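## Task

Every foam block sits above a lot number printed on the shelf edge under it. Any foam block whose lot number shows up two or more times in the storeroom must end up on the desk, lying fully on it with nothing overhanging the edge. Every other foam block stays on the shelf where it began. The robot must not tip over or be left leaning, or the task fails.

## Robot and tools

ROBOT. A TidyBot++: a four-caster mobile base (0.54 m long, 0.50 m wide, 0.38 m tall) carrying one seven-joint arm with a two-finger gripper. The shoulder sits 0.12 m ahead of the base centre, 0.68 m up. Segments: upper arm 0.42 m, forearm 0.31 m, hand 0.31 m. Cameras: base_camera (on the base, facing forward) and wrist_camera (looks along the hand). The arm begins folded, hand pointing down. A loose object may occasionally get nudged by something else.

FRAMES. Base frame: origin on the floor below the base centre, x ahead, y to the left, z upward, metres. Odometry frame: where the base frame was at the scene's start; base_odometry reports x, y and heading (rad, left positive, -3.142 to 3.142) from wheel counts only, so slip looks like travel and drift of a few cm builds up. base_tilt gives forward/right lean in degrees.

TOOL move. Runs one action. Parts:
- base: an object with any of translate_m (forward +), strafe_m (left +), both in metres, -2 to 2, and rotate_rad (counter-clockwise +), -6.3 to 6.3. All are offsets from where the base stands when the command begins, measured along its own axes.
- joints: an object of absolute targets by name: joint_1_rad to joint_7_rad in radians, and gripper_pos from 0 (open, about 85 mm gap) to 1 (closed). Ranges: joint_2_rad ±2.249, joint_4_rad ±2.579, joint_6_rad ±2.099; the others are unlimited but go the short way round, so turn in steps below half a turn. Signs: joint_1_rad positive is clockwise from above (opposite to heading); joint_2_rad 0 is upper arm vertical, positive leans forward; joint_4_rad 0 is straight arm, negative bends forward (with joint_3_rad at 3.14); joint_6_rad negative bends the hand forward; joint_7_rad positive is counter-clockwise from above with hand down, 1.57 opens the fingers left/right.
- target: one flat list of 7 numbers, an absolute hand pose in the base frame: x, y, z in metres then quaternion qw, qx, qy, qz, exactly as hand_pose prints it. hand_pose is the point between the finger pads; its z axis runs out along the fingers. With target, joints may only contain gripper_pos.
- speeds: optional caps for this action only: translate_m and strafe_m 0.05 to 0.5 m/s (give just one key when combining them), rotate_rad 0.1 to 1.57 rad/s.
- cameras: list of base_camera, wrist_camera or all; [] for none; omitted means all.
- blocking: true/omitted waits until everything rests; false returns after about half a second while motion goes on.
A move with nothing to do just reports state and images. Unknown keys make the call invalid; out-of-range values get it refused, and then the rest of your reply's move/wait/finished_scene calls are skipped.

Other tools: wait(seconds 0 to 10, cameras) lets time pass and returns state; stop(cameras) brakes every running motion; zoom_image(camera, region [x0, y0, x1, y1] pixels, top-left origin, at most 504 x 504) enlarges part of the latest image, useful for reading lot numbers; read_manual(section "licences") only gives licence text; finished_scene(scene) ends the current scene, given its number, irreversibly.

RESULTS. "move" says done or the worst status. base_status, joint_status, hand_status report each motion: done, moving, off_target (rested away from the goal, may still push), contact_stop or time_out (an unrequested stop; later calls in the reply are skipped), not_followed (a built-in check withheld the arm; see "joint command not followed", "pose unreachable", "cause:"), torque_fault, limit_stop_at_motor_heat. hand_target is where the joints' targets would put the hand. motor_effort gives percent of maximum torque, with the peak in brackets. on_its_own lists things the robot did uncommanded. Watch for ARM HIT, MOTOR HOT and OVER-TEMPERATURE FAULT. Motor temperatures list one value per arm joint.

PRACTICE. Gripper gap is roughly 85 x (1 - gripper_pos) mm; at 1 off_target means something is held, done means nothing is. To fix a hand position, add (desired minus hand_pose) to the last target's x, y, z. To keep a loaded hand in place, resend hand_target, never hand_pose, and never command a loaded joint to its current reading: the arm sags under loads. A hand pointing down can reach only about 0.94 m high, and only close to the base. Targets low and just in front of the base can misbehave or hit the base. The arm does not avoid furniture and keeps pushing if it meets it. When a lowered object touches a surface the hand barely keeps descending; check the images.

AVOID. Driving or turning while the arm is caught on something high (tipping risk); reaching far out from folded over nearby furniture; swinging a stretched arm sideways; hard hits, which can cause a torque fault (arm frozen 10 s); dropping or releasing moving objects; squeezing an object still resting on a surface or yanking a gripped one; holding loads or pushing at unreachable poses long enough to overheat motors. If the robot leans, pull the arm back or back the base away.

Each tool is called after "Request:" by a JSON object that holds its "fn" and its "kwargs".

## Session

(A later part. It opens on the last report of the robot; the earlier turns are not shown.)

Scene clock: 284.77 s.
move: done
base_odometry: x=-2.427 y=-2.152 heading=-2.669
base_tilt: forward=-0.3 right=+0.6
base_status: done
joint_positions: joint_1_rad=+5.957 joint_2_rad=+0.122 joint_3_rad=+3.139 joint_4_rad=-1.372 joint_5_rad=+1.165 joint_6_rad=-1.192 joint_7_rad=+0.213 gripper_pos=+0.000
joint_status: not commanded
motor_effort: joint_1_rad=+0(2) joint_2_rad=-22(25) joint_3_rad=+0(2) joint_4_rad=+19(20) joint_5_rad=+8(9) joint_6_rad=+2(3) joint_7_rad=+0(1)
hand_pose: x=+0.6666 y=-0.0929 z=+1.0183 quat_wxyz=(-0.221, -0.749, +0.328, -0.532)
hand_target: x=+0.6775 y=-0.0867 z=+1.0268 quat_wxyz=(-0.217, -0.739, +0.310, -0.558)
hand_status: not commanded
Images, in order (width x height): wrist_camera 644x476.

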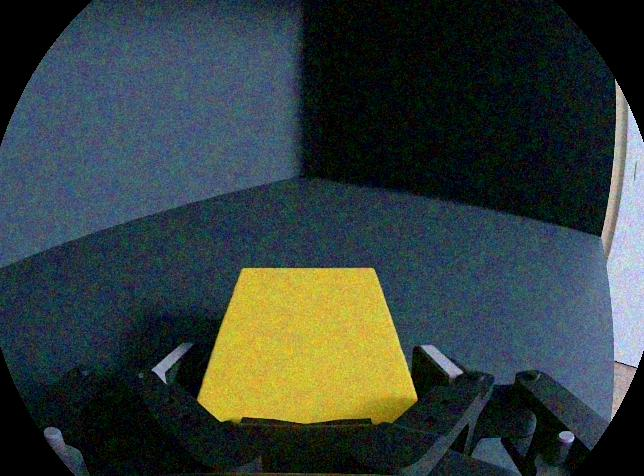

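Excellent.

Request:
{"fn": "move", "kwargs": {"joints": {"gripper_pos":0.65}, "cameras": ["wrist_camera"]}}

Request:
{"fn": "move", "kwargs": {"joints": {"joint_2_rad":0.13,"joint_4_rad":-1.2,"joint_6_rad":-1.2,"gripper_pos":0.8}, "cameras": ["wrist_camera"]}}

Request:
{"fn": "move", "kwargs": {"base": {"translate_m":-0.45}, "speeds": {"translate_m":0.25}, "cameras": ["wrist_camera"]}}

Request:
{"fn": "move", "kwargs": {"base": {"strafe_m":-0.25,"rotate_rad":0.03}, "joints": {"joint_1_rad":6.286,"joint_2_rad":-0.88,"joint_3_rad":3.14,"joint_4_rad":-2.48,"joint_5_rad":0,"joint_6_rad":-0.5,"joint_7_rad":1.57}, "cameras": []}}

Request:
{"fn": "move", "kwargs": {"base": {"translate_m":-1.3}, "cameras": ["wrist_camera"]}}

Request:
{"fn": "move", "kwargs": {"base": {"rotate_rad":-1.571}, "cameras": ["wrist_camera"]}}

Request:
{"fn": "move", "kwargs": {"target": [0.5,0,1.1,0,0.843,0,0.537], "cameras": ["wrist_camera"]}}

Scene clock: 286.07 s.
move: off_target
base_odometry: x=-2.427 y=-2.152 heading=-2.669
base_tilt: forward=-0.3 right=+0.6
base_status: not commanded
joint_positions: joint_1_rad=+5.957 joint_2_rad=+0.116 joint_3_rad=+3.139 joint_4_rad=-1.375 joint_5_rad=+1.173 joint_6_rad=-1.187 joint_7_rad=+0.212 gripper_pos=+0.363
joint_status: gripper_pos off_target (ended at +0.363, target +0.650)
motor_effort: joint_1_rad=+0(1) joint_2_rad=-22(23) joint_3_rad=+1(2) joint_4_rad=+19(20) joint_5_rad=+8(9) joint_6_rad=+2(3) joint_7_rad=+0(1)
hand_pose: x=+0.6659 y=-0.0934 z=+1.0220 quat_wxyz=(-0.220, -0.747, +0.326, -0.536)
hand_target: x=+0.6775 y=-0.0867 z=+1.0268 quat_wxyz=(-0.217, -0.739, +0.310, -0.558)
hand_status: not commanded
Images, in order (width x height): wrist_camera 644x476.

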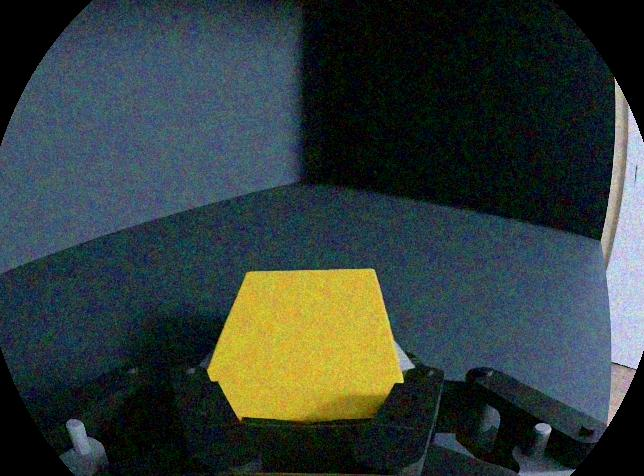

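Scene clock: 287.23 s.
move: off_target
base_odometry: x=-2.427 y=-2.152 heading=-2.669
base_tilt: forward=-0.3 right=+0.6
base_status: not commanded
joint_positions: joint_1_rad=+5.957 joint_2_rad=+0.116 joint_3_rad=+3.139 joint_4_rad=-1.213 joint_5_rad=+1.173 joint_6_rad=-1.187 joint_7_rad=+0.212 gripper_pos=+0.363
joint_status: gripper_pos off_target (ended at +0.363, target +0.800); the others done
motor_effort: joint_1_rad=+0(1) joint_2_rad=-23(25) joint_3_rad=+1(1) joint_4_rad=+19(21) joint_5_rad=+8(9) joint_6_rad=+3(4) joint_7_rad=+0(1)
hand_pose: x=+0.6723 y=-0.0913 z=+1.0940 quat_wxyz=(-0.175, -0.709, +0.356, -0.583)
hand_target: x=+0.6738 y=-0.0952 z=+1.1058 quat_wxyz=(-0.184, -0.690, +0.364, -0.598)
hand_status: not commanded
Images, in order (width x height): wrist_camera 644x476.

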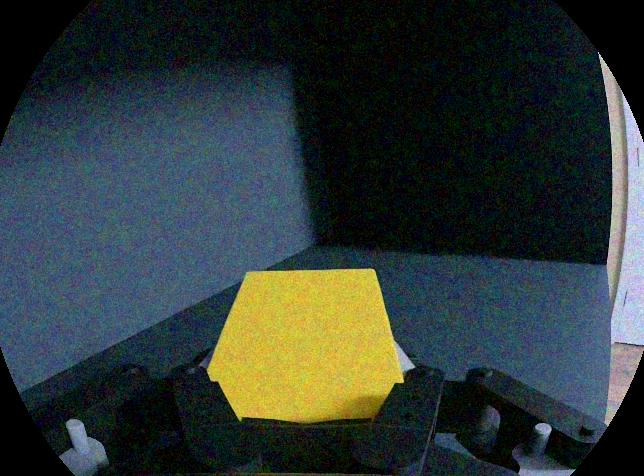

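Scene clock: 289.87 s.
move: done
base_odometry: x=-2.026 y=-1.947 heading=-2.669
base_tilt: forward=-0.3 right=+0.6
base_status: done
joint_positions: joint_1_rad=+5.957 joint_2_rad=+0.118 joint_3_rad=+3.139 joint_4_rad=-1.213 joint_5_rad=+1.174 joint_6_rad=-1.187 joint_7_rad=+0.212 gripper_pos=+0.363
joint_status: not commanded
motor_effort: joint_1_rad=-1(2) joint_2_rad=-23(27) joint_3_rad=+1(2) joint_4_rad=+20(20) joint_5_rad=+8(9) joint_6_rad=+3(4) joint_7_rad=+0(1)
hand_pose: x=+0.6730 y=-0.0909 z=+1.0933 quat_wxyz=(-0.176, -0.709, +0.356, -0.583)
hand_target: x=+0.6738 y=-0.0952 z=+1.1058 quat_wxyz=(-0.184, -0.690, +0.364, -0.598)
hand_status: not commanded
Images, in order (width x height): wrist_camera 644x476.

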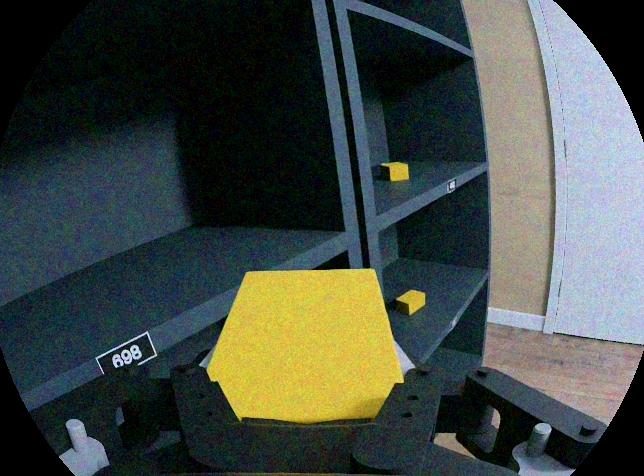

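Scene clock: 292.77 s.
move: done
base_odometry: x=-2.140 y=-1.724 heading=-2.640
base_tilt: forward=-0.4 right=+0.6
base_status: done
joint_positions: joint_1_rad=+6.266 joint_2_rad=-0.862 joint_3_rad=+3.140 joint_4_rad=-2.451 joint_5_rad=+0.072 joint_6_rad=-0.558 joint_7_rad=+1.525 gripper_pos=+0.363
joint_status: all done
motor_effort: joint_1_rad=-1(4) joint_2_rad=+7(26) joint_3_rad=+1(4) joint_4_rad=+22(24) joint_5_rad=+1(10) joint_6_rad=+7(8) joint_7_rad=+0(1)
hand_pose: x=+0.3752 y=-0.0057 z=+0.7809 quat_wxyz=(-0.017, -0.878, -0.006, -0.478)
hand_target: x=+0.3776 y=+0.0010 z=+0.7836 quat_wxyz=(-0.001, -0.867, +0.001, -0.498)
hand_status: not commanded

Scene clock: 296.43 s.
move: done
base_odometry: x=-1.001 y=-1.099 heading=-2.639
base_tilt: forward=-0.4 right=+0.6
base_status: done
joint_positions: joint_1_rad=+6.267 joint_2_rad=-0.868 joint_3_rad=+3.140 joint_4_rad=-2.451 joint_5_rad=+0.069 joint_6_rad=-0.554 joint_7_rad=+1.527 gripper_pos=+0.363
joint_status: not commanded
motor_effort: joint_1_rad=+0(1) joint_2_rad=+6(9) joint_3_rad=+1(1) joint_4_rad=+22(23) joint_5_rad=+1(1) joint_6_rad=+7(9) joint_7_rad=+0(1)
hand_pose: x=+0.3751 y=-0.0054 z=+0.7833 quat_wxyz=(-0.016, -0.876, -0.006, -0.482)
hand_target: x=+0.3776 y=+0.0010 z=+0.7836 quat_wxyz=(-0.001, -0.867, +0.001, -0.498)
hand_status: not commanded
Images, in order (width x height): wrist_camera 644x476.

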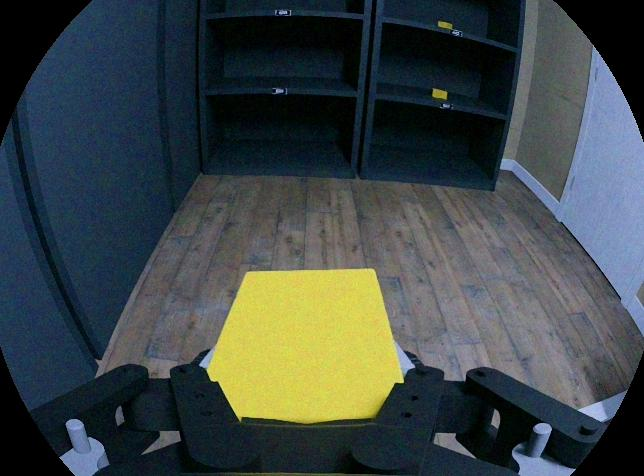

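Scene clock: 298.73 s.
move: done
base_odometry: x=-1.001 y=-1.099 heading=+2.074
base_tilt: forward=-0.3 right=+0.6
base_status: done
joint_positions: joint_1_rad=+6.271 joint_2_rad=-0.868 joint_3_rad=+3.140 joint_4_rad=-2.451 joint_5_rad=+0.067 joint_6_rad=-0.553 joint_7_rad=+1.527 gripper_pos=+0.363
joint_status: not commanded
motor_effort: joint_1_rad=-1(1) joint_2_rad=+7(7) joint_3_rad=+1(2) joint_4_rad=+22(23) joint_5_rad=+1(2) joint_6_rad=+8(8) joint_7_rad=+0(1)
hand_pose: x=+0.3751 y=-0.0061 z=+0.7833 quat_wxyz=(-0.016, -0.876, -0.004, -0.482)
hand_target: x=+0.3776 y=+0.0010 z=+0.7836 quat_wxyz=(-0.001, -0.867, +0.001, -0.498)
hand_status: not commanded
Images, in order (width x height): wrist_camera 644x476.

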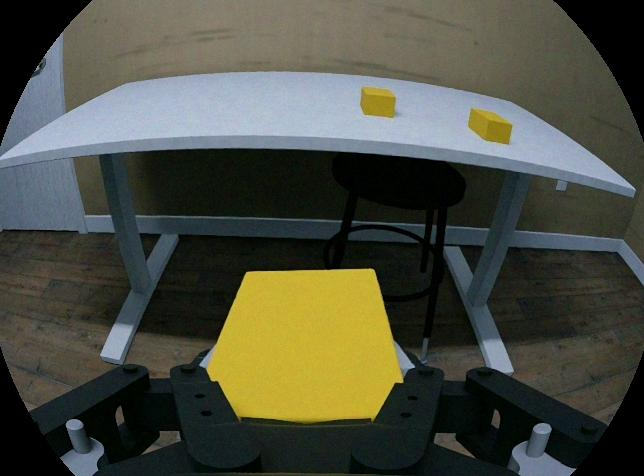

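Scene clock: 301.07 s.
move: done
base_odometry: x=-1.001 y=-1.099 heading=+2.074
base_tilt: forward=-0.3 right=+0.6
base_status: not commanded
joint_positions: joint_1_rad=+6.271 joint_2_rad=-0.432 joint_3_rad=+3.140 joint_4_rad=-1.450 joint_5_rad=+0.067 joint_6_rad=-0.937 joint_7_rad=+1.529 gripper_pos=+0.363
joint_status: not commanded
motor_effort: joint_1_rad=+0(1) joint_2_rad=-4(7) joint_3_rad=+0(1) joint_4_rad=+20(24) joint_5_rad=+1(1) joint_6_rad=+8(9) joint_7_rad=+0(1)
hand_pose: x=+0.4989 y=-0.0099 z=+1.1126 quat_wxyz=(-0.018, -0.829, +0.010, -0.559)
hand_target: x=+0.5000 y=+0.0000 z=+1.1000 quat_wxyz=(+0.000, -0.843, +0.000, -0.537)
hand_status: done (0.016 m and 3.9 deg from the pose sent, 0.340 m and 7.6 deg at the start)
Images, in order (width x height): wrist_camera 644x476.

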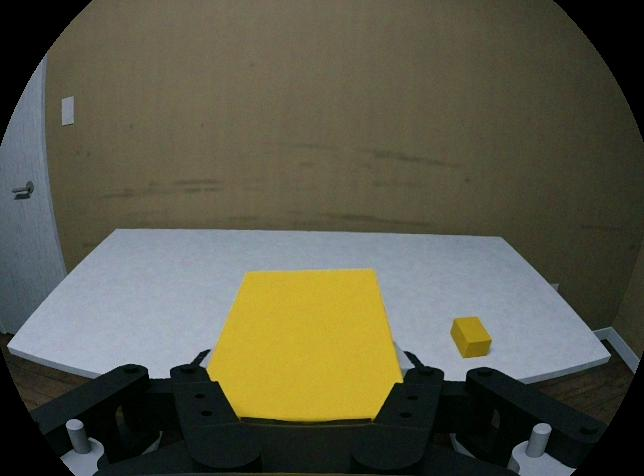

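Request:
{"fn": "move", "kwargs": {"base": {"translate_m":0.27,"strafe_m":0.17}, "cameras": []}}

Request:
{"fn": "move", "kwargs": {"target": [0.78,0,0.85,0,0.793,0,0.609], "cameras": ["wrist_camera"]}}

Request:
{"fn": "move", "kwargs": {"target": [0.78,0,0.78,0,0.793,0,0.609], "cameras": []}}

Request:
{"fn": "move", "kwargs": {"target": [0.78,0,0.755,0,0.793,0,0.609], "cameras": ["wrist_camera"]}}

Request:
{"fn": "move", "kwargs": {"target": [0.78,0,0.735,0,0.793,0,0.609], "cameras": ["wrist_camera"]}}

Scene clock: 303.23 s.
move: done
base_odometry: x=-1.280 y=-0.944 heading=+2.073
base_tilt: forward=-0.3 right=+0.6
base_status: done
joint_positions: joint_1_rad=+6.271 joint_2_rad=-0.413 joint_3_rad=+3.140 joint_4_rad=-1.447 joint_5_rad=+0.066 joint_6_rad=-0.941 joint_7_rad=+1.529 gripper_pos=+0.363
joint_status: not commanded
motor_effort: joint_1_rad=+0(1) joint_2_rad=-5(9) joint_3_rad=+0(2) joint_4_rad=+20(21) joint_5_rad=+1(2) joint_6_rad=+8(9) joint_7_rad=+0(1)
hand_pose: x=+0.5062 y=-0.0096 z=+1.1057 quat_wxyz=(-0.018, -0.834, +0.010, -0.551)
hand_target: x=+0.5000 y=+0.0000 z=+1.1000 quat_wxyz=(+0.000, -0.843, +0.000, -0.537)
hand_status: not commanded

Scene clock: 305.57 s.
move: done
base_odometry: x=-1.280 y=-0.944 heading=+2.073
base_tilt: forward=-0.3 right=+0.6
base_status: not commanded
joint_positions: joint_1_rad=+6.271 joint_2_rad=+0.202 joint_3_rad=+3.140 joint_4_rad=-1.868 joint_5_rad=+0.066 joint_6_rad=+0.222 joint_7_rad=+1.529 gripper_pos=+0.363
joint_status: not commanded
motor_effort: joint_1_rad=-1(1) joint_2_rad=-26(29) joint_3_rad=+0(1) joint_4_rad=+21(23) joint_5_rad=+1(1) joint_6_rad=+9(10) joint_7_rad=+0(1)
hand_pose: x=+0.7785 y=+0.0148 z=+0.8582 quat_wxyz=(+0.003, -0.798, -0.019, -0.603)
hand_target: x=+0.7800 y=+0.0000 z=+0.8500 quat_wxyz=(+0.000, -0.793, +0.000, -0.609)
hand_status: done (0.017 m and 2.4 deg from the pose sent, 0.375 m and 8.5 deg at the start)
Images, in order (width x height): wrist_camera 644x476.

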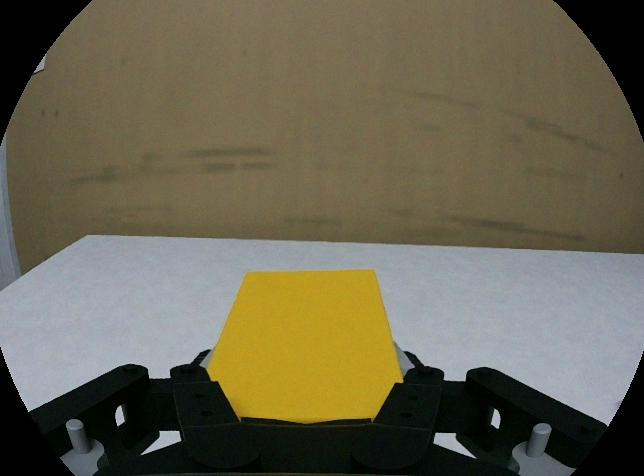

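Scene clock: 306.90 s.
move: done
base_odometry: x=-1.280 y=-0.944 heading=+2.073
base_tilt: forward=-0.3 right=+0.6
base_status: not commanded
joint_positions: joint_1_rad=+6.271 joint_2_rad=+0.316 joint_3_rad=+3.140 joint_4_rad=-1.996 joint_5_rad=+0.066 joint_6_rad=+0.455 joint_7_rad=+1.529 gripper_pos=+0.363
joint_status: not commanded
motor_effort: joint_1_rad=-1(1) joint_2_rad=-28(32) joint_3_rad=+0(0) joint_4_rad=+19(21) joint_5_rad=+1(1) joint_6_rad=+8(10) joint_7_rad=+0(1)
hand_pose: x=+0.7798 y=+0.0193 z=+0.7813 quat_wxyz=(+0.011, -0.801, -0.021, -0.599)
hand_target: x=+0.7800 y=+0.0000 z=+0.7800 quat_wxyz=(+0.000, -0.793, +0.000, -0.609)
hand_status: done (0.019 m and 3.1 deg from the pose sent, 0.080 m and 2.4 deg at the start)

Scene clock: 307.93 s.
move: done
base_odometry: x=-1.280 y=-0.944 heading=+2.073
base_tilt: forward=-0.3 right=+0.6
base_status: not commanded
joint_positions: joint_1_rad=+6.271 joint_2_rad=+0.355 joint_3_rad=+3.140 joint_4_rad=-2.027 joint_5_rad=+0.066 joint_6_rad=+0.545 joint_7_rad=+1.529 gripper_pos=+0.363
joint_status: not commanded
motor_effort: joint_1_rad=-1(1) joint_2_rad=-29(31) joint_3_rad=+0(0) joint_4_rad=+17(18) joint_5_rad=+0(1) joint_6_rad=+9(10) joint_7_rad=+0(1)
hand_pose: x=+0.7816 y=+0.0209 z=+0.7663 quat_wxyz=(+0.013, -0.795, -0.021, -0.607)
hand_target: x=+0.7800 y=+0.0000 z=+0.7550 quat_wxyz=(+0.000, -0.793, +0.000, -0.609)
hand_status: done (0.024 m and 2.9 deg from the pose sent, 0.033 m and 3.1 deg at the start)
Images, in order (width x height): wrist_camera 644x476.

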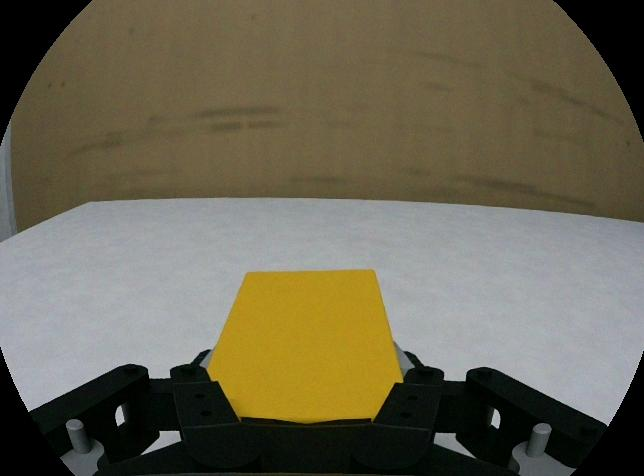

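Scene clock: 308.67 s.
move: done
base_odometry: x=-1.280 y=-0.944 heading=+2.073
base_tilt: forward=-0.3 right=+0.6
base_status: not commanded
joint_positions: joint_1_rad=+6.271 joint_2_rad=+0.388 joint_3_rad=+3.140 joint_4_rad=-2.049 joint_5_rad=+0.066 joint_6_rad=+0.618 joint_7_rad=+1.529 gripper_pos=+0.363
joint_status: not commanded
motor_effort: joint_1_rad=+0(1) joint_2_rad=-28(31) joint_3_rad=+0(1) joint_4_rad=+15(17) joint_5_rad=+1(1) joint_6_rad=+8(9) joint_7_rad=+0(1)
hand_pose: x=+0.7831 y=+0.0221 z=+0.7549 quat_wxyz=(+0.016, -0.789, -0.021, -0.614)
hand_target: x=+0.7800 y=+0.0000 z=+0.7350 quat_wxyz=(+0.000, -0.793, +0.000, -0.609)
hand_status: done (0.030 m and 3.1 deg from the pose sent, 0.038 m and 2.9 deg at the start)
Images, in order (width x height): wrist_camera 644x476.

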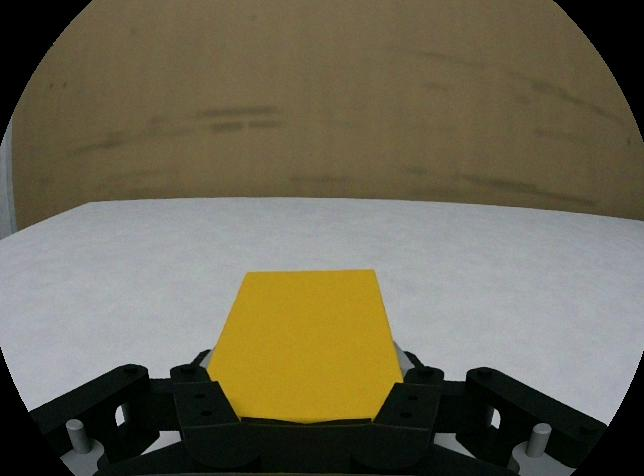

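Request:
{"fn": "move", "kwargs": {"target": [0.78,0,0.725,0,0.78,0,0.626], "cameras": []}}

Request:
{"fn": "move", "kwargs": {"joints": {"gripper_pos":0.0}, "cameras": []}}

Request:
{"fn": "move", "kwargs": {"target": [0.77,0,0.87,0,0.793,0,0.609], "cameras": []}}

Request:
{"fn": "move", "kwargs": {"base": {"translate_m":-0.45}, "cameras": ["wrist_camera"]}}

Scene clock: 309.60 s.
move: off_target
base_odometry: x=-1.280 y=-0.944 heading=+2.073
base_tilt: forward=-0.3 right=+0.6
base_status: not commanded
joint_positions: joint_1_rad=+6.271 joint_2_rad=+0.420 joint_3_rad=+3.141 joint_4_rad=-2.082 joint_5_rad=+0.065 joint_6_rad=+0.748 joint_7_rad=+1.529 gripper_pos=+0.363
joint_status: not commanded
motor_effort: joint_1_rad=-1(2) joint_2_rad=-26(29) joint_3_rad=-1(1) joint_4_rad=+15(16) joint_5_rad=+1(1) joint_6_rad=+7(9) joint_7_rad=+0(0)
hand_pose: x=+0.7839 y=+0.0235 z=+0.7569 quat_wxyz=(+0.019, -0.769, -0.021, -0.639)
hand_target: x=+0.7800 y=+0.0000 z=+0.7250 quat_wxyz=(+0.000, -0.780, +0.000, -0.626)
hand_status: off_target (0.040 m and 3.8 deg from the pose sent, 0.037 m and 3.5 deg at the start)

Scene clock: 310.70 s.
move: done
base_odometry: x=-1.280 y=-0.944 heading=+2.073
base_tilt: forward=-0.3 right=+0.6
base_status: not commanded
joint_positions: joint_1_rad=+6.271 joint_2_rad=+0.440 joint_3_rad=+3.142 joint_4_rad=-2.088 joint_5_rad=+0.065 joint_6_rad=+0.749 joint_7_rad=+1.529 gripper_pos=+0.000
joint_status: all done
motor_effort: joint_1_rad=-1(2) joint_2_rad=-30(31) joint_3_rad=+0(1) joint_4_rad=+15(16) joint_5_rad=+0(1) joint_6_rad=+9(9) joint_7_rad=+0(1)
hand_pose: x=+0.7832 y=+0.0234 z=+0.7408 quat_wxyz=(+0.019, -0.777, -0.021, -0.629)
hand_target: x=+0.7800 y=+0.0000 z=+0.7250 quat_wxyz=(+0.000, -0.780, +0.000, -0.626)
hand_status: not commanded

Scene clock: 312.43 s.
move: done
base_odometry: x=-1.280 y=-0.944 heading=+2.073
base_tilt: forward=-0.3 right=+0.6
base_status: not commanded
joint_positions: joint_1_rad=+6.271 joint_2_rad=+0.161 joint_3_rad=+3.142 joint_4_rad=-1.891 joint_5_rad=+0.065 joint_6_rad=+0.272 joint_7_rad=+1.529 gripper_pos=+0.000
joint_status: not commanded
motor_effort: joint_1_rad=+0(1) joint_2_rad=-26(32) joint_3_rad=+0(0) joint_4_rad=+21(21) joint_5_rad=+1(1) joint_6_rad=+9(10) joint_7_rad=+0(1)
hand_pose: x=+0.7694 y=+0.0148 z=+0.8867 quat_wxyz=(+0.004, -0.777, -0.019, -0.629)
hand_target: x=+0.7700 y=+0.0000 z=+0.8700 quat_wxyz=(+0.000, -0.793, +0.000, -0.609)
hand_status: done (0.022 m and 3.7 deg from the pose sent, 0.132 m and 4.4 deg at the start)

Scene clock: 314.60 s.
move: done
base_odometry: x=-1.063 y=-1.339 heading=+2.073
base_tilt: forward=-0.3 right=+0.6
base_status: done
joint_positions: joint_1_rad=+6.272 joint_2_rad=+0.157 joint_3_rad=+3.142 joint_4_rad=-1.891 joint_5_rad=+0.065 joint_6_rad=+0.266 joint_7_rad=+1.529 gripper_pos=+0.000
joint_status: not commanded
motor_effort: joint_1_rad=-1(1) joint_2_rad=-25(29) joint_3_rad=+0(1) joint_4_rad=+20(22) joint_5_rad=+1(1) joint_6_rad=+8(9) joint_7_rad=+0(1)
hand_pose: x=+0.7683 y=+0.0139 z=+0.8880 quat_wxyz=(+0.003, -0.777, -0.018, -0.629)
hand_target: x=+0.7700 y=+0.0000 z=+0.8700 quat_wxyz=(+0.000, -0.793, +0.000, -0.609)
hand_status: not commanded
Images, in order (width x height): wrist_camera 644x476.

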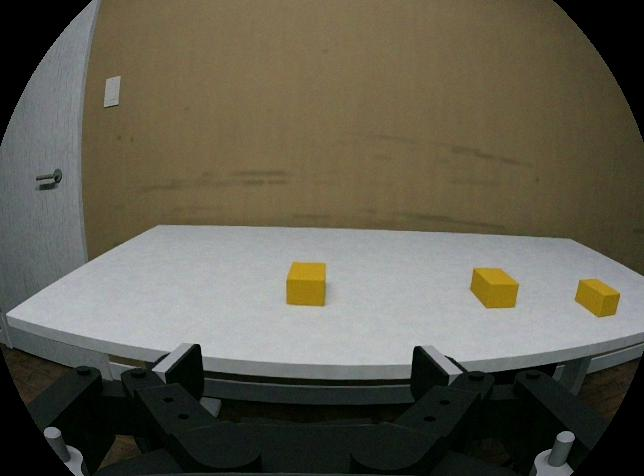

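Request:
{"fn": "finished_scene", "kwargs": {"scene": 2}}

The scene is finished: the task was done.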